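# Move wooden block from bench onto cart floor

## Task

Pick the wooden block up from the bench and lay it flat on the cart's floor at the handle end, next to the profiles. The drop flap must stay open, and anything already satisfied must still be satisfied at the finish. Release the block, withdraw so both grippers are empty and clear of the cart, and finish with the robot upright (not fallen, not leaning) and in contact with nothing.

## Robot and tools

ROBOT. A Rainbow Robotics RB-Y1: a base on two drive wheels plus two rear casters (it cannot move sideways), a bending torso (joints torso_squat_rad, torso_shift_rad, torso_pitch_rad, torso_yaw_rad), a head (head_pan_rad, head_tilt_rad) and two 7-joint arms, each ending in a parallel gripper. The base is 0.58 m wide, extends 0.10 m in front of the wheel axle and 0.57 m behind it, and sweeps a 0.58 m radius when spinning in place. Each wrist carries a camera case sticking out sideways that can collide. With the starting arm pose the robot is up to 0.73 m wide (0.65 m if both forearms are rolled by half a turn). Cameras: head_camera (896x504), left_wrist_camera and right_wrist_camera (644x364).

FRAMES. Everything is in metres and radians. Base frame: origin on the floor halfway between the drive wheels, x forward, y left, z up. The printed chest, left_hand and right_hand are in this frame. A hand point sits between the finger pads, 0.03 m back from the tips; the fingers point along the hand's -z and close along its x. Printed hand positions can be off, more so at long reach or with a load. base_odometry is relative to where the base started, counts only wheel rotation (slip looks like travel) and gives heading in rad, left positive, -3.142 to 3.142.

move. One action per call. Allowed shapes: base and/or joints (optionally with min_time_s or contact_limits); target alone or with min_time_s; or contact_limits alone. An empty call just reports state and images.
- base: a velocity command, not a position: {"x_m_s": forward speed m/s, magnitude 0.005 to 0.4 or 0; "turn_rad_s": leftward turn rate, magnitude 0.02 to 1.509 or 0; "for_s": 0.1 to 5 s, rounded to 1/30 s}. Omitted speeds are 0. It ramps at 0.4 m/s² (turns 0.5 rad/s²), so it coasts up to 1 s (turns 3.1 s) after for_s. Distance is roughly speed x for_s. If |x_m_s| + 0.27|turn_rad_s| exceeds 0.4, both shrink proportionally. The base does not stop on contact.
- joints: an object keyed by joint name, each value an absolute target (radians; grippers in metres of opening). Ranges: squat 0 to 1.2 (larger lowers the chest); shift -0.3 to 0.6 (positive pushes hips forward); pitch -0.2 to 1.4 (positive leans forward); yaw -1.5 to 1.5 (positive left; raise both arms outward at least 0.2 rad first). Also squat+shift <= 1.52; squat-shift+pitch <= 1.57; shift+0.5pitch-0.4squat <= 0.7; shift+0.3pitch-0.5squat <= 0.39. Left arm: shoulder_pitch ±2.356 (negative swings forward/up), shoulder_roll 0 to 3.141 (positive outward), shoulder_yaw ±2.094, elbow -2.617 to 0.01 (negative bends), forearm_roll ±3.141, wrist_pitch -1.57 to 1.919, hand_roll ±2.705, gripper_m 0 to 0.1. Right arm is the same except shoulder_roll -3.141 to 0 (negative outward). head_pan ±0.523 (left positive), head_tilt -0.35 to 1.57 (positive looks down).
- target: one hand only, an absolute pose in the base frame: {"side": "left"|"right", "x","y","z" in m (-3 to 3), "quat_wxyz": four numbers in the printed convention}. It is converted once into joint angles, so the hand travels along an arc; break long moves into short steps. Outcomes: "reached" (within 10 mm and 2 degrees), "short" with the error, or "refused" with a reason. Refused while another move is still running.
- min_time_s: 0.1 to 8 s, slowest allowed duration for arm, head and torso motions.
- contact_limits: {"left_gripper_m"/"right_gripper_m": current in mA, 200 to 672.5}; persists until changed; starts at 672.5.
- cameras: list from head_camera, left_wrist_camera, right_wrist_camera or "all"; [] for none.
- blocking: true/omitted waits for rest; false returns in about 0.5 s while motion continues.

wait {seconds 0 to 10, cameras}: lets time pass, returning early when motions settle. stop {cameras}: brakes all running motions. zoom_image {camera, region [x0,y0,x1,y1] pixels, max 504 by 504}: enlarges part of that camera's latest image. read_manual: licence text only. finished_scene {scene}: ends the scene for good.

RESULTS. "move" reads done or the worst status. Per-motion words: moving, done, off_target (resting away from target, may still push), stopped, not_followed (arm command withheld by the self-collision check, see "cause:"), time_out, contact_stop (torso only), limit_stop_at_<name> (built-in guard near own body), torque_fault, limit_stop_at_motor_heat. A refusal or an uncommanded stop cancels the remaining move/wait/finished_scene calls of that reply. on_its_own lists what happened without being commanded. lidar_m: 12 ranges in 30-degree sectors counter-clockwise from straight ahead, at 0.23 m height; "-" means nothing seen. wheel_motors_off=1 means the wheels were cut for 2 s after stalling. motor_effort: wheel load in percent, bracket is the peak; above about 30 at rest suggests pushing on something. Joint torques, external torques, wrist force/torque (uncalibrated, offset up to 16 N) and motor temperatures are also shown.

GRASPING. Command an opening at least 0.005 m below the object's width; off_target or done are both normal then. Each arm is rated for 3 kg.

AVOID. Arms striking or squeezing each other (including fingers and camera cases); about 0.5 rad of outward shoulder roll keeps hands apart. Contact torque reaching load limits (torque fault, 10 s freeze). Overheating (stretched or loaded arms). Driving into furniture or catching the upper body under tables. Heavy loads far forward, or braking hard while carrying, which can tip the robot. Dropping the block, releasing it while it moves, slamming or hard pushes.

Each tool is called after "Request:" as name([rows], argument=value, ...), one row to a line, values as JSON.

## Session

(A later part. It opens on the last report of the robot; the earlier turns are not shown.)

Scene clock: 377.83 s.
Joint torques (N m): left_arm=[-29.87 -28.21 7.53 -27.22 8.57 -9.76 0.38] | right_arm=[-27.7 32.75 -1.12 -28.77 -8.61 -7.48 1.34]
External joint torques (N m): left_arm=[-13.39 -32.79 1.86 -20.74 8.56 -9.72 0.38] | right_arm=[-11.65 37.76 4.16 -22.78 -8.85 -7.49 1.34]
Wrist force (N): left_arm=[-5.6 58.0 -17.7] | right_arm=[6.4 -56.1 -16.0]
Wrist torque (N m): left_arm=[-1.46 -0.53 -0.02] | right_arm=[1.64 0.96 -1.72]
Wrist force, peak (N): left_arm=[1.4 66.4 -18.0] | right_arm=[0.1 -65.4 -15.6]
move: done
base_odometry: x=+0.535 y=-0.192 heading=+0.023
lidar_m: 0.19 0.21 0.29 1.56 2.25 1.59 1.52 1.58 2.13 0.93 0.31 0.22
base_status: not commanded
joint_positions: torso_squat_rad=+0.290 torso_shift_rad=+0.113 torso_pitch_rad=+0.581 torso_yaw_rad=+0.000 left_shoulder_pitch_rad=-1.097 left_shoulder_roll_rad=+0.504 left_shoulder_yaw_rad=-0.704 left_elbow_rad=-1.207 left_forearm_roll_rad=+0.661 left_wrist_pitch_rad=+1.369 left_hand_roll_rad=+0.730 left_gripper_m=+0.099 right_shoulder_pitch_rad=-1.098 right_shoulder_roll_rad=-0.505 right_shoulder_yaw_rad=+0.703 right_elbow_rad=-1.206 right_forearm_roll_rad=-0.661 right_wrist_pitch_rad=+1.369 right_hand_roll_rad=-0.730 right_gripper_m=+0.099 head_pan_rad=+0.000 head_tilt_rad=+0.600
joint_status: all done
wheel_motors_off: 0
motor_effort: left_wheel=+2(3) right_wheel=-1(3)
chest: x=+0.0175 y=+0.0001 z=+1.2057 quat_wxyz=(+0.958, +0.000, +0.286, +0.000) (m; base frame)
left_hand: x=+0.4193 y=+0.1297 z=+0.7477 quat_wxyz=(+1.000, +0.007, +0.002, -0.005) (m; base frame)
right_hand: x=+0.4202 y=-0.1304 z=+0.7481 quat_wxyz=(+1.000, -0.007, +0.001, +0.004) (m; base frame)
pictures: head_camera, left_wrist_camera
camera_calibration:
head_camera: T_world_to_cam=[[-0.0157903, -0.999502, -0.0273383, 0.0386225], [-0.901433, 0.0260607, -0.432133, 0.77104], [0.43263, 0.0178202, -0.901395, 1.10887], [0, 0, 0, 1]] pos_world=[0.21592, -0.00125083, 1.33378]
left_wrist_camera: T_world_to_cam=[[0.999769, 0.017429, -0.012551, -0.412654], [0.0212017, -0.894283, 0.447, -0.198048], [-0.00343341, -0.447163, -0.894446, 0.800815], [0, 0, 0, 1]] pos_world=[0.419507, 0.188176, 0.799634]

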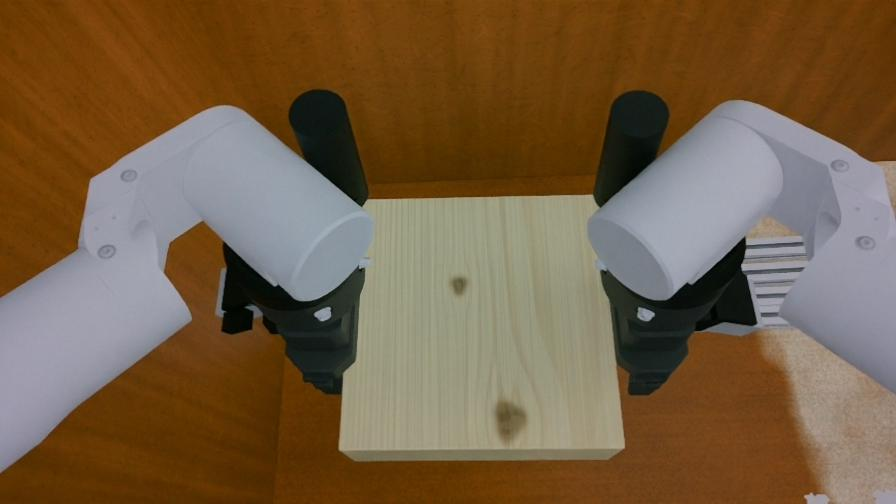

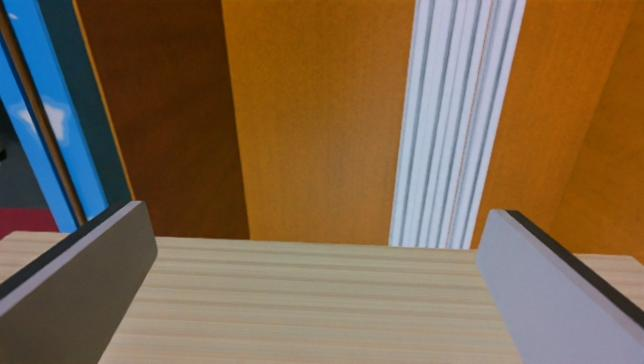

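Request:
move(joints={"torso_squat_rad":0.38,"torso_shift_rad":0.127,"torso_pitch_rad":0.66,"left_shoulder_pitch_rad":-1.091,"left_shoulder_roll_rad":0.469,"left_shoulder_yaw_rad":-0.723,"left_elbow_rad":-1.151,"left_forearm_roll_rad":0.595,"left_wrist_pitch_rad":1.248,"left_hand_roll_rad":0.736,"right_shoulder_pitch_rad":-1.091,"right_shoulder_roll_rad":-0.469,"right_shoulder_yaw_rad":0.723,"right_elbow_rad":-1.151,"right_forearm_roll_rad":-0.595,"right_wrist_pitch_rad":1.248,"right_hand_roll_rad":-0.736}, min_time_s=2.5)

Request:
move(joints={"torso_squat_rad":0.47,"torso_shift_rad":0.14,"torso_pitch_rad":0.74,"left_shoulder_pitch_rad":-1.105,"left_shoulder_roll_rad":0.439,"left_shoulder_yaw_rad":-0.733,"left_elbow_rad":-1.06,"left_forearm_roll_rad":0.537,"left_wrist_pitch_rad":1.131,"left_hand_roll_rad":0.735,"right_shoulder_pitch_rad":-1.105,"right_shoulder_roll_rad":-0.439,"right_shoulder_yaw_rad":0.733,"right_elbow_rad":-1.06,"right_forearm_roll_rad":-0.537,"right_wrist_pitch_rad":1.131,"right_hand_roll_rad":-0.735}, min_time_s=2.5, cameras=["head_camera","left_wrist_camera","right_wrist_camera"])

Scene clock: 383.27 s.
Joint torques (N m): left_arm=[-31.89 -34.11 6.64 -29.59 8.97 -11.66 0.59] | right_arm=[-25.6 40.52 2.18 -30.97 -9.72 -7.97 2.15]
External joint torques (N m): left_arm=[-17.08 -37.9 1.81 -23.13 8.96 -11.61 0.59] | right_arm=[-11.16 44.77 6.71 -25.02 -9.95 -7.97 2.15]
Wrist force (N): left_arm=[-9.3 66.8 -18.7] | right_arm=[10.6 -64.2 -15.9]
Wrist torque (N m): left_arm=[-1.72 -0.56 -0.30] | right_arm=[1.93 1.01 -2.41]
Wrist force, peak (N): left_arm=[-9.2 67.8 -18.5] | right_arm=[10.6 -65.0 -15.6]
move: done
base_odometry: x=+0.535 y=-0.192 heading=+0.023
lidar_m: 0.20 0.21 0.29 1.56 2.26 1.59 1.52 1.58 2.11 0.94 0.31 0.21
base_status: not commanded
joint_positions: torso_squat_rad=+0.380 torso_shift_rad=+0.127 torso_pitch_rad=+0.661 torso_yaw_rad=+0.000 left_shoulder_pitch_rad=-1.086 left_shoulder_roll_rad=+0.478 left_shoulder_yaw_rad=-0.723 left_elbow_rad=-1.145 left_forearm_roll_rad=+0.593 left_wrist_pitch_rad=+1.251 left_hand_roll_rad=+0.736 left_gripper_m=+0.099 right_shoulder_pitch_rad=-1.088 right_shoulder_roll_rad=-0.480 right_shoulder_yaw_rad=+0.721 right_elbow_rad=-1.145 right_forearm_roll_rad=-0.593 right_wrist_pitch_rad=+1.250 right_hand_roll_rad=-0.737 right_gripper_m=+0.099 head_pan_rad=+0.000 head_tilt_rad=+0.600
joint_status: all done
wheel_motors_off: 0
motor_effort: left_wheel=+1(2) right_wheel=-2(4)
chest: x=+0.0444 y=+0.0001 z=+1.1697 quat_wxyz=(+0.946, +0.000, +0.324, +0.000) (m; base frame)
left_hand: x=+0.4182 y=+0.1286 z=+0.6617 quat_wxyz=(+1.000, +0.006, +0.003, -0.005) (m; base frame)
right_hand: x=+0.4200 y=-0.1294 z=+0.6625 quat_wxyz=(+1.000, -0.006, +0.001, +0.004) (m; base frame)
pictures: none

Scene clock: 386.07 s.
Joint torques (N m): left_arm=[-33.51 -33.4 6.87 -30.07 8.16 -11.85 1.26] | right_arm=[-25.15 41.69 4.08 -30.23 -8.76 -7.08 2.33]
External joint torques (N m): left_arm=[-20.11 -36.45 2.88 -23.83 8.15 -11.81 1.26] | right_arm=[-12.08 45.23 7.82 -24.5 -8.98 -7.08 2.34]
Wrist force (N): left_arm=[-12.4 64.2 -18.2] | right_arm=[13.4 -61.9 -15.5]
Wrist torque (N m): left_arm=[-1.62 -0.54 -0.74] | right_arm=[1.83 1.05 -2.89]
Wrist force, peak (N): left_arm=[-10.6 74.8 -19.2] | right_arm=[10.9 -72.7 -16.9]
move: done
base_odometry: x=+0.535 y=-0.192 heading=+0.023
lidar_m: 0.20 0.21 0.28 1.57 2.24 1.59 1.51 1.58 2.12 0.92 0.30 0.21
base_status: not commanded
joint_positions: torso_squat_rad=+0.470 torso_shift_rad=+0.140 torso_pitch_rad=+0.741 torso_yaw_rad=+0.000 left_shoulder_pitch_rad=-1.100 left_shoulder_roll_rad=+0.448 left_shoulder_yaw_rad=-0.733 left_elbow_rad=-1.054 left_forearm_roll_rad=+0.535 left_wrist_pitch_rad=+1.134 left_hand_roll_rad=+0.735 left_gripper_m=+0.099 right_shoulder_pitch_rad=-1.102 right_shoulder_roll_rad=-0.450 right_shoulder_yaw_rad=+0.731 right_elbow_rad=-1.054 right_forearm_roll_rad=-0.535 right_wrist_pitch_rad=+1.133 right_hand_roll_rad=-0.736 right_gripper_m=+0.099 head_pan_rad=+0.000 head_tilt_rad=+0.600
joint_status: all done
wheel_motors_off: 0
motor_effort: left_wheel=+2(2) right_wheel=-1(3)
chest: x=+0.0680 y=+0.0001 z=+1.1269 quat_wxyz=(+0.932, +0.000, +0.362, +0.000) (m; base frame)
left_hand: x=+0.4167 y=+0.1284 z=+0.5753 quat_wxyz=(+1.000, +0.006, +0.004, -0.006) (m; base frame)
right_hand: x=+0.4192 y=-0.1293 z=+0.5763 quat_wxyz=(+1.000, -0.006, +0.002, +0.004) (m; base frame)
pictures: head_camera, left_wrist_camera, right_wrist_camera
camera_calibration:
head_camera: T_world_to_cam=[[-0.0199444, -0.999502, -0.0244703, 0.0343131], [-0.958769, 0.0260599, -0.28299, 0.618258], [0.283486, 0.0178173, -0.958811, 1.0908], [0, 0, 0, 1]] pos_world=[0.284224, -0.00125082, 1.22167]
left_wrist_camera: T_world_to_cam=[[0.999757, 0.015227, -0.0159471, -0.409945], [0.0207601, -0.893727, 0.44813, -0.122683], [-0.00742866, -0.448352, -0.893826, 0.647439], [0, 0, 0, 1]] pos_world=[0.417202, 0.186877, 0.627138]
right_wrist_camera: T_world_to_cam=[[-0.999019, -0.0379422, -0.0228322, 0.425767], [-0.0442715, 0.867179, 0.496025, -0.128118], [0.000979326, 0.49655, -0.868008, 0.636145], [0, 0, 0, 1]] pos_world=[0.419054, -0.188622, 0.62545]

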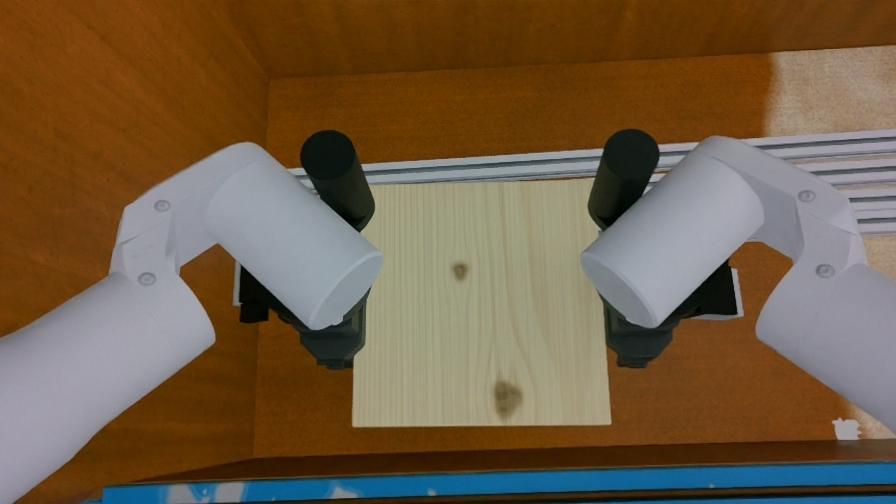

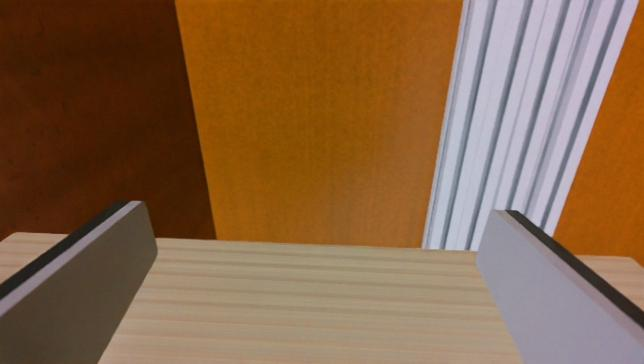

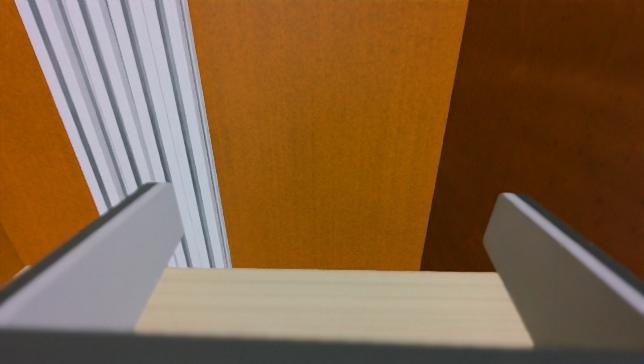

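Request:
move(joints={"torso_squat_rad":0.56,"torso_shift_rad":0.153,"torso_pitch_rad":0.82,"left_shoulder_pitch_rad":-1.140,"left_shoulder_roll_rad":0.409,"left_shoulder_yaw_rad":-0.735,"left_elbow_rad":-0.955,"left_forearm_roll_rad":0.491,"left_wrist_pitch_rad":1.021,"left_hand_roll_rad":0.73,"right_shoulder_pitch_rad":-1.140,"right_shoulder_roll_rad":-0.409,"right_shoulder_yaw_rad":0.735,"right_elbow_rad":-0.955,"right_forearm_roll_rad":-0.491,"right_wrist_pitch_rad":1.021,"right_hand_roll_rad":-0.734}, min_time_s=2.5)

Request:
move(joints={"torso_squat_rad":0.65,"torso_shift_rad":0.167,"torso_pitch_rad":0.9,"left_shoulder_pitch_rad":-1.189,"left_shoulder_roll_rad":0.381,"left_shoulder_yaw_rad":-0.731,"left_elbow_rad":-0.847,"left_forearm_roll_rad":0.455,"left_wrist_pitch_rad":0.920,"left_hand_roll_rad":0.724,"right_shoulder_pitch_rad":-1.189,"right_shoulder_roll_rad":-0.381,"right_shoulder_yaw_rad":0.731,"right_elbow_rad":-0.847,"right_forearm_roll_rad":-0.455,"right_wrist_pitch_rad":0.920,"right_hand_roll_rad":-0.728}, min_time_s=2.5, cameras=["head_camera","left_wrist_camera","right_wrist_camera"])

Scene clock: 392.67 s.
Joint torques (N m): left_arm=[-33.42 -33.11 6.7 -30.11 7.41 -11.63 1.15] | right_arm=[-22.55 41.97 4.92 -28.9 -7.64 -6.5 2.49]
External joint torques (N m): left_arm=[-21.15 -35.5 3.48 -24.23 7.4 -11.58 1.15] | right_arm=[-10.58 44.86 7.95 -23.51 -7.85 -6.5 2.49]
Wrist force (N): left_arm=[-12.9 61.1 -18.0] | right_arm=[14.4 -59.2 -14.8]
Wrist torque (N m): left_arm=[-1.52 -0.52 -1.10] | right_arm=[1.71 1.05 -2.86]
Wrist force, peak (N): left_arm=[-12.2 76.4 -19.3] | right_arm=[12.5 -74.4 -16.3]
move: done
base_odometry: x=+0.535 y=-0.192 heading=+0.023
lidar_m: 0.20 0.21 0.29 1.57 2.24 1.60 1.52 1.58 2.12 0.93 0.30 0.22
base_status: not commanded
joint_positions: torso_squat_rad=+0.560 torso_shift_rad=+0.153 torso_pitch_rad=+0.821 torso_yaw_rad=+0.000 left_shoulder_pitch_rad=-1.134 left_shoulder_roll_rad=+0.418 left_shoulder_yaw_rad=-0.736 left_elbow_rad=-0.949 left_forearm_roll_rad=+0.489 left_wrist_pitch_rad=+1.024 left_hand_roll_rad=+0.730 left_gripper_m=+0.099 right_shoulder_pitch_rad=-1.137 right_shoulder_roll_rad=-0.420 right_shoulder_yaw_rad=+0.733 right_elbow_rad=-0.949 right_forearm_roll_rad=-0.489 right_wrist_pitch_rad=+1.023 right_hand_roll_rad=-0.735 right_gripper_m=+0.099 head_pan_rad=+0.000 head_tilt_rad=+0.600
joint_status: all done
wheel_motors_off: 0
motor_effort: left_wheel=+2(2) right_wheel=-1(3)
chest: x=+0.0889 y=+0.0001 z=+1.0776 quat_wxyz=(+0.917, +0.000, +0.399, +0.000) (m; base frame)
left_hand: x=+0.4163 y=+0.1285 z=+0.4898 quat_wxyz=(+1.000, +0.006, +0.003, -0.007) (m; base frame)
right_hand: x=+0.4194 y=-0.1292 z=+0.4909 quat_wxyz=(+1.000, -0.006, +0.001, +0.003) (m; base frame)
pictures: none

Scene clock: 395.47 s.
Joint torques (N m): left_arm=[-33.95 -33.39 8.1 -30.41 7.07 -11.59 1.38] | right_arm=[-20.1 43.15 2.12 -27.85 -6.97 -6.07 2.94]
External joint torques (N m): left_arm=[-22.64 -35.18 5.54 -24.96 7.06 -11.54 1.38] | right_arm=[-9.03 45.43 4.52 -22.87 -7.16 -6.07 2.94]
Wrist force (N): left_arm=[-14.2 60.2 -18.9] | right_arm=[15.7 -57.9 -15.3]
Wrist torque (N m): left_arm=[-1.51 -0.54 -1.44] | right_arm=[1.65 1.10 -2.96]
Wrist force, peak (N): left_arm=[-14.1 74.8 -19.1] | right_arm=[14.3 -72.8 -15.7]
move: done
base_odometry: x=+0.535 y=-0.192 heading=+0.023
lidar_m: 0.20 0.22 0.29 1.57 2.25 1.59 1.51 1.58 2.11 0.91 0.31 0.22
base_status: not commanded
joint_positions: torso_squat_rad=+0.650 torso_shift_rad=+0.167 torso_pitch_rad=+0.901 torso_yaw_rad=+0.000 left_shoulder_pitch_rad=-1.183 left_shoulder_roll_rad=+0.390 left_shoulder_yaw_rad=-0.732 left_elbow_rad=-0.841 left_forearm_roll_rad=+0.453 left_wrist_pitch_rad=+0.923 left_hand_roll_rad=+0.724 left_gripper_m=+0.099 right_shoulder_pitch_rad=-1.187 right_shoulder_roll_rad=-0.392 right_shoulder_yaw_rad=+0.730 right_elbow_rad=-0.841 right_forearm_roll_rad=-0.453 right_wrist_pitch_rad=+0.922 right_hand_roll_rad=-0.729 right_gripper_m=+0.099 head_pan_rad=+0.000 head_tilt_rad=+0.600
joint_status: all done
wheel_motors_off: 0
motor_effort: left_wheel=+2(2) right_wheel=+0(3)
chest: x=+0.1073 y=+0.0001 z=+1.0222 quat_wxyz=(+0.900, +0.000, +0.435, +0.000) (m; base frame)
left_hand: x=+0.4155 y=+0.1285 z=+0.4041 quat_wxyz=(+1.000, +0.006, +0.003, -0.007) (m; base frame)
right_hand: x=+0.4190 y=-0.1292 z=+0.4052 quat_wxyz=(+1.000, -0.006, +0.001, +0.004) (m; base frame)
pictures: head_camera, left_wrist_camera, right_wrist_camera
camera_calibration:
head_camera: T_world_to_cam=[[-0.0235875, -0.999502, -0.0209833, 0.0293627], [-0.991596, 0.0260613, -0.126721, 0.470068], [0.127204, 0.0178179, -0.991716, 1.02977], [0, 0, 0, 1]] pos_world=[0.33582, -0.00125082, 1.08142]
left_wrist_camera: T_world_to_cam=[[0.999802, 0.0123695, -0.0156005, -0.411218], [0.0180505, -0.893775, 0.448152, -0.0446776], [-0.00839998, -0.448344, -0.893821, 0.494764], [0, 0, 0, 1]] pos_world=[0.416099, 0.18698, 0.455838]
right_wrist_camera: T_world_to_cam=[[-0.999018, -0.0368197, -0.0246339, 0.4226], [-0.0441931, 0.866981, 0.496377, -0.0435423], [0.00308063, 0.496978, -0.867758, 0.486795], [0, 0, 0, 1]] pos_world=[0.418761, -0.188616, 0.454444]

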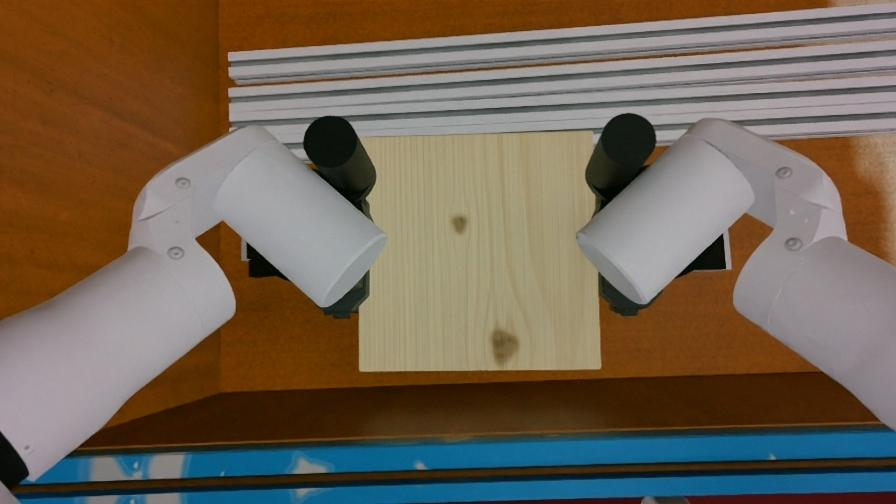

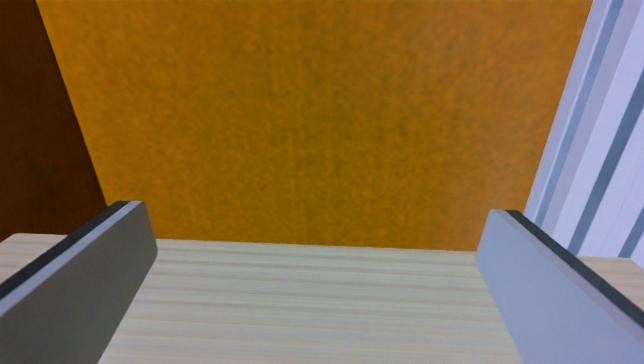

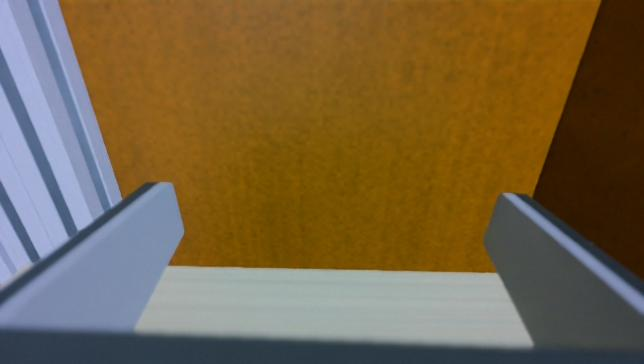

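Request:
move(joints={"torso_squat_rad":0.70,"torso_shift_rad":0.174,"torso_pitch_rad":0.944,"left_shoulder_pitch_rad":-1.230,"left_shoulder_roll_rad":0.362,"left_shoulder_yaw_rad":-0.726,"left_elbow_rad":-0.765,"left_forearm_roll_rad":0.445,"left_wrist_pitch_rad":0.861,"left_hand_roll_rad":0.711,"right_shoulder_pitch_rad":-1.230,"right_shoulder_roll_rad":-0.362,"right_shoulder_yaw_rad":0.726,"right_elbow_rad":-0.765,"right_forearm_roll_rad":-0.445,"right_wrist_pitch_rad":0.861,"right_hand_roll_rad":-0.716}, min_time_s=2.5, cameras=["head_camera","left_wrist_camera","right_wrist_camera"])

Scene clock: 400.20 s.
Joint torques (N m): left_arm=[-32.99 -30.62 7.98 -28.49 6.45 -10.81 1.68] | right_arm=[-18.29 40.71 1.52 -25.37 -5.87 -5.24 2.67]
External joint torques (N m): left_arm=[-22 -32.09 5.78 -23.39 6.44 -10.77 1.68] | right_arm=[-7.52 42.66 3.57 -20.72 -6.05 -5.24 2.67]
Wrist force (N): left_arm=[-15.3 54.7 -18.2] | right_arm=[15.7 -52.5 -14.8]
Wrist torque (N m): left_arm=[-1.35 -0.67 -1.76] | right_arm=[1.43 1.08 -2.80]
Wrist force, peak (N): left_arm=[-15.6 69.5 -18.3] | right_arm=[15.3 -67.6 -15.3]
move: done
base_odometry: x=+0.535 y=-0.192 heading=+0.023
lidar_m: 0.20 0.21 0.29 1.57 2.25 1.58 1.52 1.57 2.11 0.93 0.30 0.22
base_status: not commanded
joint_positions: torso_squat_rad=+0.700 torso_shift_rad=+0.174 torso_pitch_rad=+0.945 torso_yaw_rad=+0.000 left_shoulder_pitch_rad=-1.224 left_shoulder_roll_rad=+0.370 left_shoulder_yaw_rad=-0.727 left_elbow_rad=-0.759 left_forearm_roll_rad=+0.443 left_wrist_pitch_rad=+0.864 left_hand_roll_rad=+0.711 left_gripper_m=+0.099 right_shoulder_pitch_rad=-1.228 right_shoulder_roll_rad=-0.373 right_shoulder_yaw_rad=+0.725 right_elbow_rad=-0.760 right_forearm_roll_rad=-0.444 right_wrist_pitch_rad=+0.862 right_hand_roll_rad=-0.717 right_gripper_m=+0.099 head_pan_rad=+0.000 head_tilt_rad=+0.600
joint_status: all done
wheel_motors_off: 0
motor_effort: left_wheel=+2(2) right_wheel=-1(3)
chest: x=+0.1155 y=+0.0001 z=+0.9892 quat_wxyz=(+0.891, +0.000, +0.455, +0.000) (m; base frame)
left_hand: x=+0.4156 y=+0.1291 z=+0.3557 quat_wxyz=(+1.000, +0.007, +0.004, -0.008) (m; base frame)
right_hand: x=+0.4193 y=-0.1297 z=+0.3568 quat_wxyz=(+1.000, -0.006, +0.001, +0.004) (m; base frame)
pictures: head_camera, left_wrist_camera, right_wrist_camera
camera_calibration:
head_camera: T_world_to_cam=[[-0.0244861, -0.999502, -0.0199241, 0.027921], [-0.996211, 0.0260594, -0.0829708, 0.431381], [0.0834486, 0.0178169, -0.996353, 1.00558], [0, 0, 0, 1]] pos_world=[0.346516, -0.00125082, 1.03826]
left_wrist_camera: T_world_to_cam=[[0.999786, 0.01161, -0.0171001, -0.411517], [0.0180329, -0.894269, 0.447166, -0.0219979], [-0.0101005, -0.447378, -0.894288, 0.452582], [0, 0, 0, 1]] pos_world=[0.416397, 0.187581, 0.407538]
right_wrist_camera: T_world_to_cam=[[-0.999061, -0.0365451, -0.0232878, 0.421209], [-0.043284, 0.867458, 0.495624, -0.0191433], [0.00208851, 0.496167, -0.868225, 0.445452], [0, 0, 0, 1]] pos_world=[0.419055, -0.189019, 0.406049]

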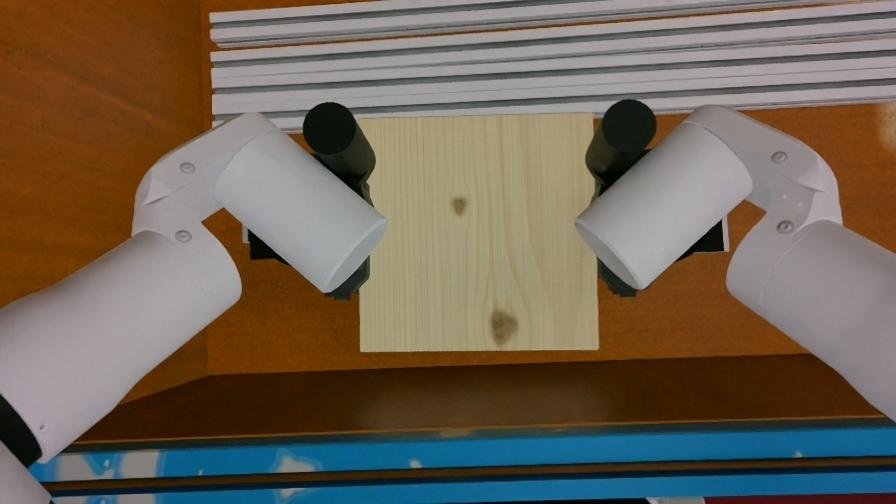

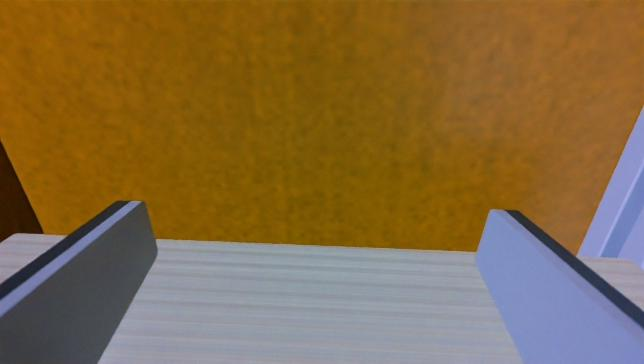

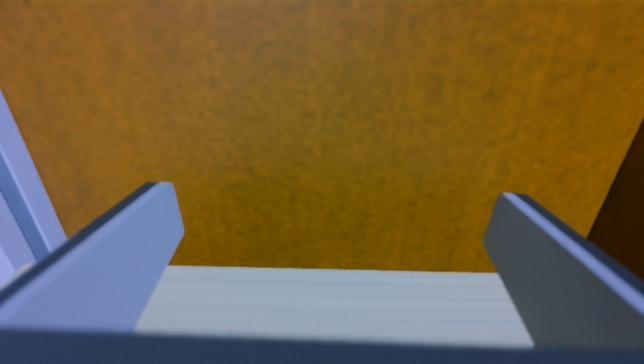

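Request:
move(joints={"torso_squat_rad":0.74,"torso_shift_rad":0.18,"torso_pitch_rad":0.98,"left_shoulder_pitch_rad":-1.269,"left_shoulder_roll_rad":0.340,"left_shoulder_yaw_rad":-0.720,"left_elbow_rad":-0.687,"left_forearm_roll_rad":0.439,"left_wrist_pitch_rad":0.807,"left_hand_roll_rad":0.698,"right_shoulder_pitch_rad":-1.269,"right_shoulder_roll_rad":-0.340,"right_shoulder_yaw_rad":0.720,"right_elbow_rad":-0.687,"right_forearm_roll_rad":-0.439,"right_wrist_pitch_rad":0.807,"right_hand_roll_rad":-0.703}, min_time_s=3, cameras=["head_camera","left_wrist_camera"])

Scene clock: 405.57 s.
Joint torques (N m): left_arm=[-29.22 -33.23 5.81 -26.72 5.57 -12.69 1.13] | right_arm=[-23.7 45.5 0.71 -28.97 -5.7 -7.03 2.89]
External joint torques (N m): left_arm=[-18.38 -34.38 3.92 -21.92 5.56 -12.65 1.13] | right_arm=[-13.14 47.14 2.46 -24.63 -5.88 -7.03 2.89]
Wrist force (N): left_arm=[-18.8 61.6 15.5] | right_arm=[10.2 -60.6 -15.3]
Wrist torque (N m): left_arm=[-2.13 0.29 -1.26] | right_arm=[1.81 1.00 -2.88]
Wrist force, peak (N): left_arm=[-15.6 65.9 -18.8] | right_arm=[16.3 -64.0 -14.8]
move: done
base_odometry: x=+0.535 y=-0.192 heading=+0.023
lidar_m: 0.20 0.21 0.29 1.57 2.25 1.60 1.51 1.58 2.12 0.91 0.31 0.22
base_status: not commanded
joint_positions: torso_squat_rad=+0.740 torso_shift_rad=+0.180 torso_pitch_rad=+0.980 torso_yaw_rad=+0.000 left_shoulder_pitch_rad=-1.264 left_shoulder_roll_rad=+0.348 left_shoulder_yaw_rad=-0.721 left_elbow_rad=-0.682 left_forearm_roll_rad=+0.438 left_wrist_pitch_rad=+0.810 left_hand_roll_rad=+0.698 left_gripper_m=+0.099 right_shoulder_pitch_rad=-1.266 right_shoulder_roll_rad=-0.352 right_shoulder_yaw_rad=+0.719 right_elbow_rad=-0.681 right_forearm_roll_rad=-0.438 right_wrist_pitch_rad=+0.809 right_hand_roll_rad=-0.704 right_gripper_m=+0.099 head_pan_rad=+0.000 head_tilt_rad=+0.600
joint_status: all done
wheel_motors_off: 0
motor_effort: left_wheel=+2(3) right_wheel=-1(2)
chest: x=+0.1213 y=+0.0001 z=+0.9616 quat_wxyz=(+0.882, +0.000, +0.470, +0.000) (m; base frame)
left_hand: x=+0.4161 y=+0.1280 z=+0.3165 quat_wxyz=(+1.000, +0.006, +0.004, -0.007) (m; base frame)
right_hand: x=+0.4182 y=-0.1298 z=+0.3168 quat_wxyz=(+1.000, -0.007, +0.002, +0.003) (m; base frame)
pictures: head_camera, left_wrist_camera
camera_calibration:
head_camera: T_world_to_cam=[[-0.0251649, -0.9995, -0.0191585, 0.0268631], [-0.998503, 0.0260617, -0.0480928, 0.401616], [0.048568, 0.0179195, -0.998659, 0.984061], [0, 0, 0, 1]] pos_world=[0.353897, -0.00125107, 1.00257]
left_wrist_camera: T_world_to_cam=[[0.9998, 0.0122701, -0.015785, -0.413091], [0.0180486, -0.893556, 0.448589, -0.00607896], [-0.00860052, -0.448784, -0.893599, 0.416331], [0, 0, 0, 1]] pos_world=[0.416699, 0.186479, 0.368239]

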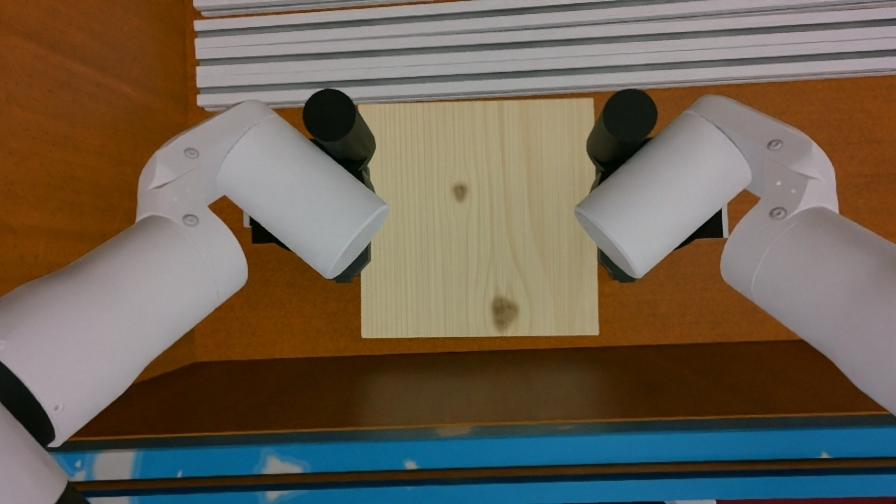

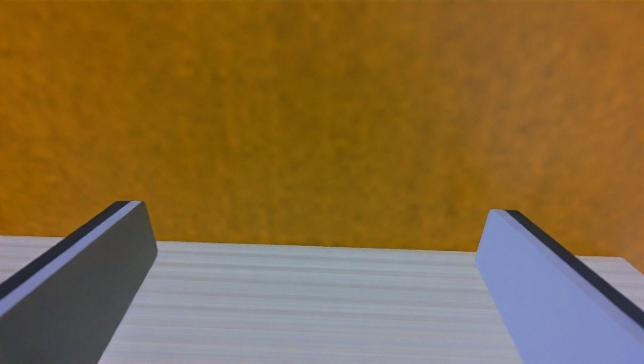

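Request:
move(joints={"torso_squat_rad":0.747}, min_time_s=1.5)

Scene clock: 408.50 s.
Joint torques (N m): left_arm=[-25.29 -34.81 4.55 -26.81 6.63 -12.13 1.32] | right_arm=[-22.09 44.81 1.24 -28.33 -5.95 -8.04 2.84]
External joint torques (N m): left_arm=[-14.37 -35.98 2.65 -22 6.62 -12.08 1.32] | right_arm=[-11.48 46.47 2.99 -23.99 -6.13 -8.04 2.84]
Wrist force (N): left_arm=[-12.7 64.5 22.4] | right_arm=[-4.2 -69.3 23.3]
Wrist torque (N m): left_arm=[-2.34 0.58 -1.51] | right_arm=[3.28 -1.15 -2.83]
Wrist force, peak (N): left_arm=[-13.0 64.9 23.2] | right_arm=[-4.0 -69.5 24.0]
move: done
base_odometry: x=+0.535 y=-0.192 heading=+0.023
lidar_m: 0.21 0.21 0.30 1.58 2.26 1.59 1.51 1.59 2.12 0.90 0.32 0.22
base_status: not commanded
joint_positions: torso_squat_rad=+0.747 torso_shift_rad=+0.179 torso_pitch_rad=+0.978 torso_yaw_rad=+0.000 left_shoulder_pitch_rad=-1.265 left_shoulder_roll_rad=+0.349 left_shoulder_yaw_rad=-0.720 left_elbow_rad=-0.682 left_forearm_roll_rad=+0.437 left_wrist_pitch_rad=+0.810 left_hand_roll_rad=+0.698 left_gripper_m=+0.099 right_shoulder_pitch_rad=-1.266 right_shoulder_roll_rad=-0.352 right_shoulder_yaw_rad=+0.719 right_elbow_rad=-0.681 right_forearm_roll_rad=-0.438 right_wrist_pitch_rad=+0.809 right_hand_roll_rad=-0.704 right_gripper_m=+0.099 head_pan_rad=+0.000 head_tilt_rad=+0.600
joint_status: all done
wheel_motors_off: 0
motor_effort: left_wheel=+2(3) right_wheel=+1(3)
chest: x=+0.1201 y=+0.0001 z=+0.9588 quat_wxyz=(+0.883, +0.000, +0.470, +0.000) (m; base frame)
left_hand: x=+0.4168 y=+0.1279 z=+0.3145 quat_wxyz=(+1.000, +0.006, +0.002, -0.007) (m; base frame)
right_hand: x=+0.4183 y=-0.1298 z=+0.3147 quat_wxyz=(+1.000, -0.007, +0.001, +0.003) (m; base frame)
pictures: none

Request:
move(joints={"left_shoulder_roll_rad":0.375,"right_shoulder_roll_rad":-0.375}, min_time_s=2)

Request:
move(joints={"left_shoulder_roll_rad":0.395,"right_shoulder_roll_rad":-0.395}, min_time_s=1, cameras=["head_camera","left_wrist_camera"])

Scene clock: 412.27 s.
Joint torques (N m): left_arm=[-10.89 1.66 4.1 -5.76 0.24 -0.63 0.28] | right_arm=[-12.46 -3.43 -0.29 -5.19 -0.33 -0.21 0.4]
External joint torques (N m): left_arm=[0.13 -0.16 2.08 -1.06 0.26 -0.57 0.28] | right_arm=[-1.79 -1.23 1.57 -0.93 -0.53 -0.21 0.4]
Wrist force (N): left_arm=[0.2 -0.8 -7.6] | right_arm=[0.8 1.4 -5.3]
Wrist torque (N m): left_arm=[-0.01 0.10 0.11] | right_arm=[-0.14 0.20 -0.09]
Wrist force, peak (N): left_arm=[-13.8 65.4 22.4] | right_arm=[-3.3 -69.7 24.1]
move: done
base_odometry: x=+0.535 y=-0.192 heading=+0.023
lidar_m: 0.20 0.21 0.29 1.56 2.26 1.59 1.52 1.59 2.12 0.92 0.31 0.22
base_status: not commanded
joint_positions: torso_squat_rad=+0.747 torso_shift_rad=+0.180 torso_pitch_rad=+0.980 torso_yaw_rad=+0.000 left_shoulder_pitch_rad=-1.269 left_shoulder_roll_rad=+0.375 left_shoulder_yaw_rad=-0.720 left_elbow_rad=-0.687 left_forearm_roll_rad=+0.439 left_wrist_pitch_rad=+0.807 left_hand_roll_rad=+0.698 left_gripper_m=+0.099 right_shoulder_pitch_rad=-1.268 right_shoulder_roll_rad=-0.375 right_shoulder_yaw_rad=+0.720 right_elbow_rad=-0.687 right_forearm_roll_rad=-0.439 right_wrist_pitch_rad=+0.807 right_hand_roll_rad=-0.703 right_gripper_m=+0.099 head_pan_rad=+0.000 head_tilt_rad=+0.600
joint_status: all done
wheel_motors_off: 0
motor_effort: left_wheel=+3(5) right_wheel=+5(8)
chest: x=+0.1208 y=+0.0000 z=+0.9582 quat_wxyz=(+0.882, +0.000, +0.471, +0.000) (m; base frame)
left_hand: x=+0.4263 y=+0.1422 z=+0.3149 quat_wxyz=(+1.000, +0.014, -0.005, -0.005) (m; base frame)
right_hand: x=+0.4261 y=-0.1422 z=+0.3148 quat_wxyz=(+1.000, -0.014, -0.005, +0.002) (m; base frame)
pictures: none

Scene clock: 413.53 s.
Joint torques (N m): left_arm=[-10.84 2.12 3.91 -5.44 0.25 -0.58 0.26] | right_arm=[-13.02 -3.87 -0.6 -5.12 -0.14 -0.08 0.23]
External joint torques (N m): left_arm=[0.2 -0.24 1.8 -0.88 0.29 -0.54 0.26] | right_arm=[-2.33 -1.15 1.34 -0.99 -0.36 -0.09 0.23]
Wrist force (N): left_arm=[-0.3 -0.6 -7.8] | right_arm=[0.0 1.7 -4.7]
Wrist torque (N m): left_arm=[-0.09 0.05 0.13] | right_arm=[-0.17 0.13 -0.10]
Wrist force, peak (N): left_arm=[-0.7 -1.5 -8.4] | right_arm=[0.6 2.5 -4.8]
move: done
base_odometry: x=+0.535 y=-0.192 heading=+0.023
lidar_m: 0.20 0.22 0.30 1.57 2.25 1.59 1.52 1.58 2.11 0.91 0.31 0.22
base_status: not commanded
joint_positions: torso_squat_rad=+0.747 torso_shift_rad=+0.180 torso_pitch_rad=+0.980 torso_yaw_rad=+0.000 left_shoulder_pitch_rad=-1.269 left_shoulder_roll_rad=+0.395 left_shoulder_yaw_rad=-0.720 left_elbow_rad=-0.687 left_forearm_roll_rad=+0.439 left_wrist_pitch_rad=+0.807 left_hand_roll_rad=+0.698 left_gripper_m=+0.099 right_shoulder_pitch_rad=-1.268 right_shoulder_roll_rad=-0.395 right_shoulder_yaw_rad=+0.720 right_elbow_rad=-0.687 right_forearm_roll_rad=-0.439 right_wrist_pitch_rad=+0.807 right_hand_roll_rad=-0.703 right_gripper_m=+0.099 head_pan_rad=+0.000 head_tilt_rad=+0.600
joint_status: all done
wheel_motors_off: 0
motor_effort: left_wheel=+4(4) right_wheel=+5(5)
chest: x=+0.1208 y=+0.0000 z=+0.9582 quat_wxyz=(+0.882, +0.000, +0.471, +0.000) (m; base frame)
left_hand: x=+0.4312 y=+0.1560 z=+0.3152 quat_wxyz=(+1.000, +0.023, -0.008, -0.002) (m; base frame)
right_hand: x=+0.4309 y=-0.1560 z=+0.3151 quat_wxyz=(+1.000, -0.023, -0.008, -0.001) (m; base frame)
pictures: head_camera, left_wrist_camera
camera_calibration:
head_camera: T_world_to_cam=[[-0.0252756, -0.999499, -0.0190536, 0.0267184], [-0.99851, 0.0261635, -0.0478888, 0.400748], [0.0483633, 0.0178148, -0.998671, 0.980675], [0, 0, 0, 1]] pos_world=[0.353397, -0.00125051, 0.999072]
left_wrist_camera: T_world_to_cam=[[0.999702, 0.0229335, 0.00838007, -0.437769], [0.0173207, -0.907998, 0.418617, 0.0312601], [0.0172094, -0.418347, -0.908124, 0.416567], [0, 0, 0, 1]] pos_world=[0.429928, 0.212693, 0.368877]

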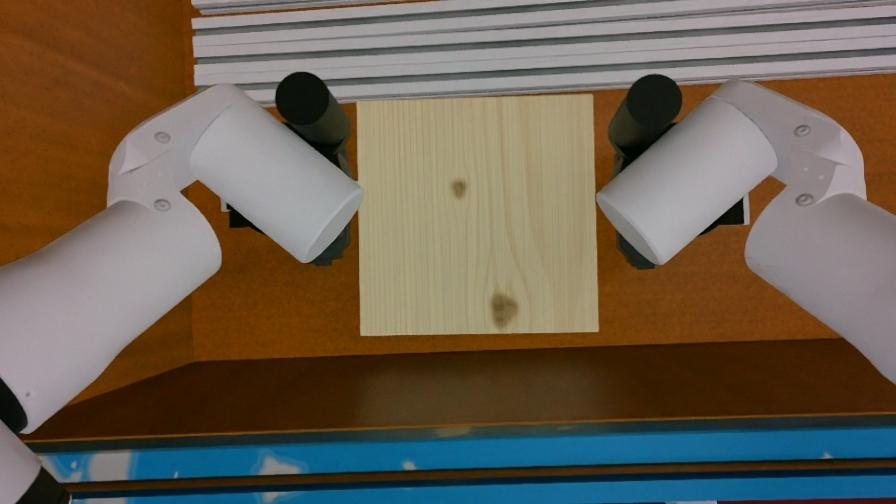

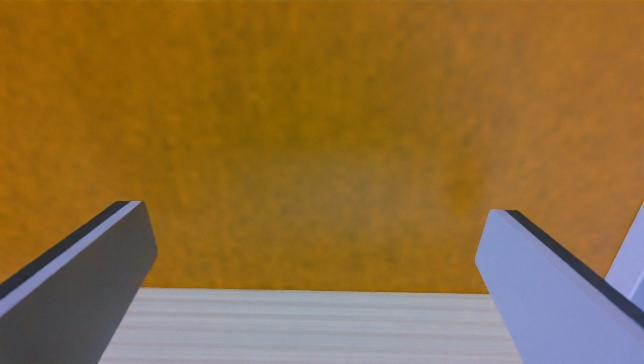

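Request:
move(joints={"left_shoulder_pitch_rad":-1.180,"left_shoulder_roll_rad":0.46,"left_shoulder_yaw_rad":-0.731,"left_elbow_rad":-0.9,"left_forearm_roll_rad":0.455,"left_wrist_pitch_rad":0.980,"left_hand_roll_rad":0.724,"right_shoulder_pitch_rad":-1.180,"right_shoulder_roll_rad":-0.46,"right_shoulder_yaw_rad":0.731,"right_elbow_rad":-0.9,"right_forearm_roll_rad":-0.455,"right_wrist_pitch_rad":0.98,"right_hand_roll_rad":-0.724}, min_time_s=2, cameras=["head_camera"])

Request:
move(joints={"torso_squat_rad":0.47,"torso_shift_rad":0.14,"torso_pitch_rad":0.74,"left_shoulder_pitch_rad":-1.105,"left_shoulder_roll_rad":0.53,"left_shoulder_yaw_rad":-0.733,"left_elbow_rad":-1.06,"left_forearm_roll_rad":0.537,"left_wrist_pitch_rad":1.131,"left_hand_roll_rad":0.735,"right_shoulder_pitch_rad":-1.105,"right_shoulder_roll_rad":-0.53,"right_shoulder_yaw_rad":0.733,"right_elbow_rad":-1.06,"right_forearm_roll_rad":-0.537,"right_wrist_pitch_rad":1.131,"right_hand_roll_rad":-0.735}, min_time_s=2)

Request:
move(joints={"torso_squat_rad":0.2,"torso_shift_rad":0.1,"torso_pitch_rad":0.5,"left_shoulder_pitch_rad":-1.161,"left_shoulder_roll_rad":0.6,"left_shoulder_yaw_rad":-0.672,"left_elbow_rad":-1.19,"left_forearm_roll_rad":0.744,"left_wrist_pitch_rad":1.477,"left_hand_roll_rad":0.696,"right_shoulder_pitch_rad":-1.161,"right_shoulder_roll_rad":-0.6,"right_shoulder_yaw_rad":0.672,"right_elbow_rad":-1.19,"right_forearm_roll_rad":-0.744,"right_wrist_pitch_rad":1.477,"right_hand_roll_rad":-0.696}, min_time_s=2, cameras=["head_camera"])

Request:
move(base={"x_m_s":-0.3,"for_s":2.6}, cameras=["head_camera"])

Scene clock: 420.00 s.
Joint torques (N m): left_arm=[-8.07 2.34 2.27 -6.18 0.34 0.23 0.34] | right_arm=[-7.96 -4.06 -1 -5.6 -0.22 0.39 -0.37]
External joint torques (N m): left_arm=[1.54 -0.28 -0.24 -1.07 0.31 0.09 0.33] | right_arm=[1.32 -1.02 1.35 -0.96 -0.39 0.21 -0.37]
Wrist force (N): left_arm=[0.7 -1.5 -7.4] | right_arm=[0.6 2.3 -4.5]
Wrist torque (N m): left_arm=[0.01 0.11 0.06] | right_arm=[-0.23 0.18 0.11]
Wrist force, peak (N): left_arm=[-0.4 -1.4 -8.7] | right_arm=[-0.1 2.0 -5.5]
move: done
base_odometry: x=+0.535 y=-0.192 heading=+0.023
lidar_m: 0.19 0.21 0.30 1.58 2.25 1.60 1.52 1.59 2.11 0.91 0.31 0.22
base_status: not commanded
joint_positions: torso_squat_rad=+0.747 torso_shift_rad=+0.180 torso_pitch_rad=+0.980 torso_yaw_rad=+0.000 left_shoulder_pitch_rad=-1.180 left_shoulder_roll_rad=+0.460 left_shoulder_yaw_rad=-0.731 left_elbow_rad=-0.900 left_forearm_roll_rad=+0.455 left_wrist_pitch_rad=+0.980 left_hand_roll_rad=+0.724 left_gripper_m=+0.099 right_shoulder_pitch_rad=-1.180 right_shoulder_roll_rad=-0.460 right_shoulder_yaw_rad=+0.731 right_elbow_rad=-0.900 right_forearm_roll_rad=-0.455 right_wrist_pitch_rad=+0.980 right_hand_roll_rad=-0.724 right_gripper_m=+0.099 head_pan_rad=+0.000 head_tilt_rad=+0.600
joint_status: all done
wheel_motors_off: 0
motor_effort: left_wheel=+3(4) right_wheel=+4(6)
chest: x=+0.1208 y=+0.0000 z=+0.9582 quat_wxyz=(+0.882, +0.000, +0.471, +0.000) (m; base frame)
left_hand: x=+0.3937 y=+0.1625 z=+0.3261 quat_wxyz=(+0.999, +0.033, +0.041, -0.009) (m; base frame)
right_hand: x=+0.3938 y=-0.1624 z=+0.3262 quat_wxyz=(+0.999, -0.033, +0.041, +0.009) (m; base frame)
pictures: head_camera
camera_calibration:
head_camera: T_world_to_cam=[[-0.0251758, -0.999502, -0.0190504, 0.0266796], [-0.998512, 0.0260637, -0.0478923, 0.400752], [0.0483649, 0.0178163, -0.998671, 0.980674], [0, 0, 0, 1]] pos_world=[0.353397, -0.00125081, 0.999072]

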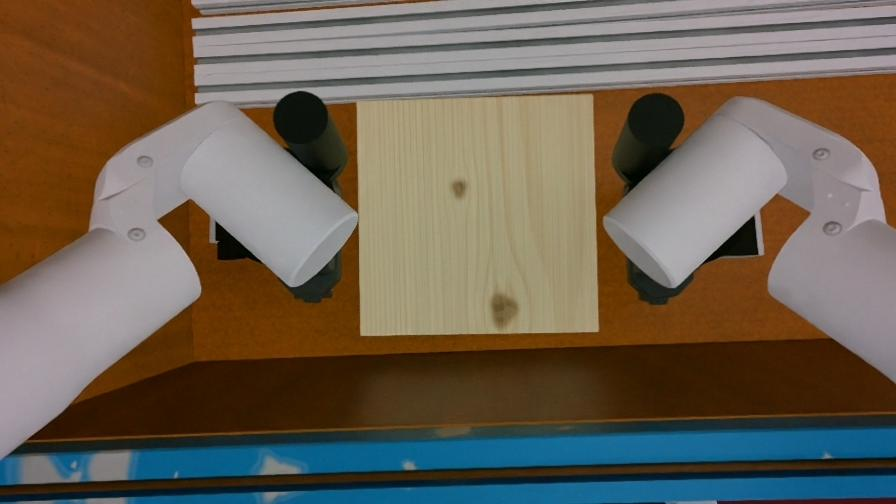

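Scene clock: 422.30 s.
Joint torques (N m): left_arm=[-11.43 4.34 4.41 -6.4 0.13 0.13 0.23] | right_arm=[-11.88 -6.28 -2.48 -6.45 0.07 0.21 -0.3]
External joint torques (N m): left_arm=[2.21 -0.69 -0.06 -0.66 0.24 0.14 0.23] | right_arm=[1.34 -0.88 1.7 -1.19 -0.26 0.17 -0.3]
Wrist force (N): left_arm=[-0.5 -0.5 -8.1] | right_arm=[0.3 1.8 -4.0]
Wrist torque (N m): left_arm=[-0.10 0.03 0.09] | right_arm=[-0.17 0.17 0.06]
Wrist force, peak (N): left_arm=[-0.1 -1.0 -8.5] | right_arm=[1.0 2.1 -5.1]
move: done
base_odometry: x=+0.535 y=-0.192 heading=+0.023
lidar_m: 0.20 0.22 0.29 1.57 2.24 1.58 1.51 1.58 2.10 0.92 0.30 0.22
base_status: not commanded
joint_positions: torso_squat_rad=+0.470 torso_shift_rad=+0.140 torso_pitch_rad=+0.740 torso_yaw_rad=+0.000 left_shoulder_pitch_rad=-1.105 left_shoulder_roll_rad=+0.530 left_shoulder_yaw_rad=-0.733 left_elbow_rad=-1.060 left_forearm_roll_rad=+0.537 left_wrist_pitch_rad=+1.131 left_hand_roll_rad=+0.735 left_gripper_m=+0.099 right_shoulder_pitch_rad=-1.105 right_shoulder_roll_rad=-0.530 right_shoulder_yaw_rad=+0.733 right_elbow_rad=-1.060 right_forearm_roll_rad=-0.537 right_wrist_pitch_rad=+1.131 right_hand_roll_rad=-0.735 right_gripper_m=+0.099 head_pan_rad=+0.000 head_tilt_rad=+0.600
joint_status: all done
wheel_motors_off: 0
motor_effort: left_wheel=+0(3) right_wheel=-1(4)
chest: x=+0.0677 y=+0.0001 z=+1.1270 quat_wxyz=(+0.932, +0.000, +0.362, +0.000) (m; base frame)
left_hand: x=+0.4379 y=+0.1770 z=+0.5811 quat_wxyz=(+0.999, +0.038, -0.014, +0.006) (m; base frame)
right_hand: x=+0.4379 y=-0.1769 z=+0.5812 quat_wxyz=(+0.999, -0.038, -0.014, -0.006) (m; base frame)
pictures: none

Scene clock: 424.60 s.
Joint torques (N m): left_arm=[-17.22 6.39 8.51 -6.52 0.18 0.04 -0.26] | right_arm=[-20.67 -8.62 -8.11 -6.46 0.11 0.28 0.35]
External joint torques (N m): left_arm=[1.64 -0.84 1.8 -0.76 0.31 0.06 -0.26] | right_arm=[-2.32 -1.12 -1.9 -1.12 -0.27 0.26 0.35]
Wrist force (N): left_arm=[0.1 -1.3 -8.1] | right_arm=[0.0 1.1 -4.3]
Wrist torque (N m): left_arm=[-0.03 0.11 0.18] | right_arm=[-0.11 0.10 -0.11]
Wrist force, peak (N): left_arm=[-0.7 -1.0 -8.8] | right_arm=[0.8 2.2 -4.8]
move: done
base_odometry: x=+0.535 y=-0.192 heading=+0.023
lidar_m: 0.20 0.22 0.30 1.57 2.25 1.60 1.51 1.59 2.12 0.93 0.30 0.23
base_status: not commanded
joint_positions: torso_squat_rad=+0.200 torso_shift_rad=+0.100 torso_pitch_rad=+0.500 torso_yaw_rad=+0.000 left_shoulder_pitch_rad=-1.161 left_shoulder_roll_rad=+0.600 left_shoulder_yaw_rad=-0.672 left_elbow_rad=-1.190 left_forearm_roll_rad=+0.744 left_wrist_pitch_rad=+1.477 left_hand_roll_rad=+0.696 left_gripper_m=+0.099 right_shoulder_pitch_rad=-1.161 right_shoulder_roll_rad=-0.600 right_shoulder_yaw_rad=+0.672 right_elbow_rad=-1.190 right_forearm_roll_rad=-0.744 right_wrist_pitch_rad=+1.477 right_hand_roll_rad=-0.696 right_gripper_m=+0.099 head_pan_rad=+0.000 head_tilt_rad=+0.600
joint_status: all done
wheel_motors_off: 0
motor_effort: left_wheel=+0(2) right_wheel=+1(3)
chest: x=-0.0112 y=+0.0001 z=+1.2347 quat_wxyz=(+0.969, +0.000, +0.247, +0.000) (m; base frame)
left_hand: x=+0.4456 y=+0.1804 z=+0.8440 quat_wxyz=(+0.999, +0.038, -0.016, +0.020) (m; base frame)
right_hand: x=+0.4453 y=-0.1803 z=+0.8437 quat_wxyz=(+0.999, -0.038, -0.015, -0.020) (m; base frame)
pictures: head_camera
camera_calibration:
head_camera: T_world_to_cam=[[-0.0135369, -0.999501, -0.0285231, 0.0404483], [-0.863659, 0.0260628, -0.503402, 0.84608], [0.503895, 0.0178197, -0.863581, 1.10146], [0, 0, 0, 1]] pos_world=[0.176253, -0.00125082, 1.37827]

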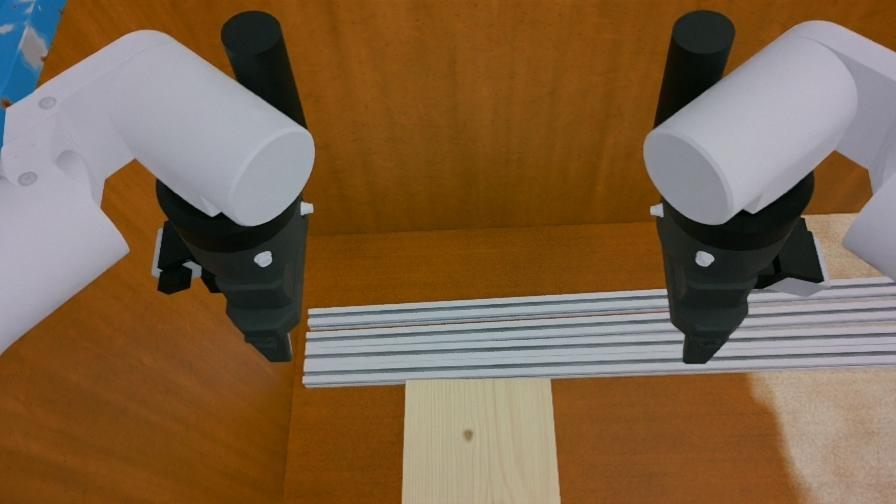

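Scene clock: 428.30 s.
Joint torques (N m): left_arm=[-17.23 6.04 8.6 -6.41 0.04 -0.09 -0.34] | right_arm=[-19.41 -8.54 -7.81 -6.3 0.15 0.25 0.23]
External joint torques (N m): left_arm=[1.64 -1.19 1.89 -0.65 0.17 -0.07 -0.34] | right_arm=[-1.06 -1.04 -1.59 -0.96 -0.23 0.23 0.23]
Wrist force (N): left_arm=[-0.7 -0.6 -8.2] | right_arm=[0.5 1.4 -4.6]
Wrist torque (N m): left_arm=[-0.11 0.03 0.18] | right_arm=[-0.12 0.16 -0.12]
Wrist force, peak (N): left_arm=[-0.2 -1.7 -8.3] | right_arm=[0.0 2.1 -5.0]
move: done
base_odometry: x=-0.245 y=-0.210 heading=+0.023
lidar_m: 0.98 1.03 1.92 3.34 1.10 0.77 0.74 0.78 1.04 2.59 2.68 1.03
base_status: done (sent for 2.6 of 2.6 s)
joint_positions: torso_squat_rad=+0.200 torso_shift_rad=+0.100 torso_pitch_rad=+0.500 torso_yaw_rad=+0.000 left_shoulder_pitch_rad=-1.161 left_shoulder_roll_rad=+0.600 left_shoulder_yaw_rad=-0.672 left_elbow_rad=-1.190 left_forearm_roll_rad=+0.744 left_wrist_pitch_rad=+1.477 left_hand_roll_rad=+0.696 left_gripper_m=+0.099 right_shoulder_pitch_rad=-1.161 right_shoulder_roll_rad=-0.600 right_shoulder_yaw_rad=+0.672 right_elbow_rad=-1.190 right_forearm_roll_rad=-0.744 right_wrist_pitch_rad=+1.477 right_hand_roll_rad=-0.696 right_gripper_m=+0.099 head_pan_rad=+0.000 head_tilt_rad=+0.600
joint_status: not commanded
wheel_motors_off: 0
motor_effort: left_wheel=+7(34) right_wheel=-7(23)
chest: x=-0.0112 y=+0.0001 z=+1.2347 quat_wxyz=(+0.969, +0.000, +0.247, +0.000) (m; base frame)
left_hand: x=+0.4457 y=+0.1804 z=+0.8440 quat_wxyz=(+0.999, +0.038, -0.016, +0.020) (m; base frame)
right_hand: x=+0.4454 y=-0.1803 z=+0.8438 quat_wxyz=(+0.999, -0.038, -0.016, -0.020) (m; base frame)
pictures: head_camera
camera_calibration:
head_camera: T_world_to_cam=[[-0.0135369, -0.999501, -0.0285231, 0.0404483], [-0.863659, 0.0260628, -0.503402, 0.84608], [0.503895, 0.0178197, -0.863581, 1.10146], [0, 0, 0, 1]] pos_world=[0.176253, -0.00125082, 1.37827]

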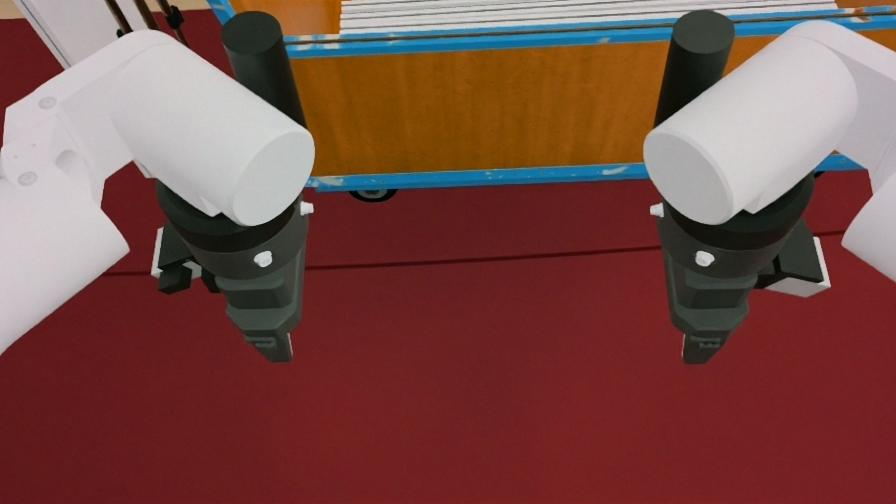

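Request:
move(joints={"torso_pitch_rad":0.1})

Request:
finished_scene(scene=1)

Scene clock: 431.03 s.
Joint torques (N m): left_arm=[-20.39 6.94 9.76 -5.22 -0.48 -0.6 -0.29] | right_arm=[-24.4 -8.98 -8.74 -5.59 0.61 -0.59 0.2]
External joint torques (N m): left_arm=[2.9 -1.4 1.63 -0.4 0.11 0.04 -0.27] | right_arm=[-1.64 -0.55 -1.24 -1.05 -0.19 -0.03 0.18]
Wrist force (N): left_arm=[-2.7 -1.6 -6.9] | right_arm=[-1.8 1.5 -3.5]
Wrist torque (N m): left_arm=[0.02 -0.09 0.20] | right_arm=[-0.15 0.00 -0.12]
Wrist force, peak (N): left_arm=[-0.9 -1.4 -8.4] | right_arm=[0.5 1.6 -5.4]
move: done
base_odometry: x=-0.245 y=-0.210 heading=+0.023
lidar_m: 0.99 1.03 1.92 3.33 1.09 0.79 0.74 0.79 1.05 2.59 2.67 1.04
base_status: not commanded
joint_positions: torso_squat_rad=+0.200 torso_shift_rad=+0.100 torso_pitch_rad=+0.100 torso_yaw_rad=+0.000 left_shoulder_pitch_rad=-1.161 left_shoulder_roll_rad=+0.600 left_shoulder_yaw_rad=-0.672 left_elbow_rad=-1.190 left_forearm_roll_rad=+0.744 left_wrist_pitch_rad=+1.477 left_hand_roll_rad=+0.696 left_gripper_m=+0.099 right_shoulder_pitch_rad=-1.161 right_shoulder_roll_rad=-0.600 right_shoulder_yaw_rad=+0.672 right_elbow_rad=-1.190 right_forearm_roll_rad=-0.744 right_wrist_pitch_rad=+1.477 right_hand_roll_rad=-0.696 right_gripper_m=+0.099 head_pan_rad=+0.000 head_tilt_rad=+0.600
joint_status: all done
wheel_motors_off: 0
motor_effort: left_wheel=+8(10) right_wheel=-7(9)
chest: x=-0.1287 y=+0.0001 z=+1.2710 quat_wxyz=(+0.999, +0.000, +0.050, +0.000) (m; base frame)
left_hand: x=+0.4443 y=+0.1805 z=+1.0892 quat_wxyz=(+0.976, +0.033, -0.214, +0.028) (m; base frame)
right_hand: x=+0.4441 y=-0.1803 z=+1.0888 quat_wxyz=(+0.976, -0.034, -0.214, -0.027) (m; base frame)
pictures: none

The scene is finished: the task was done.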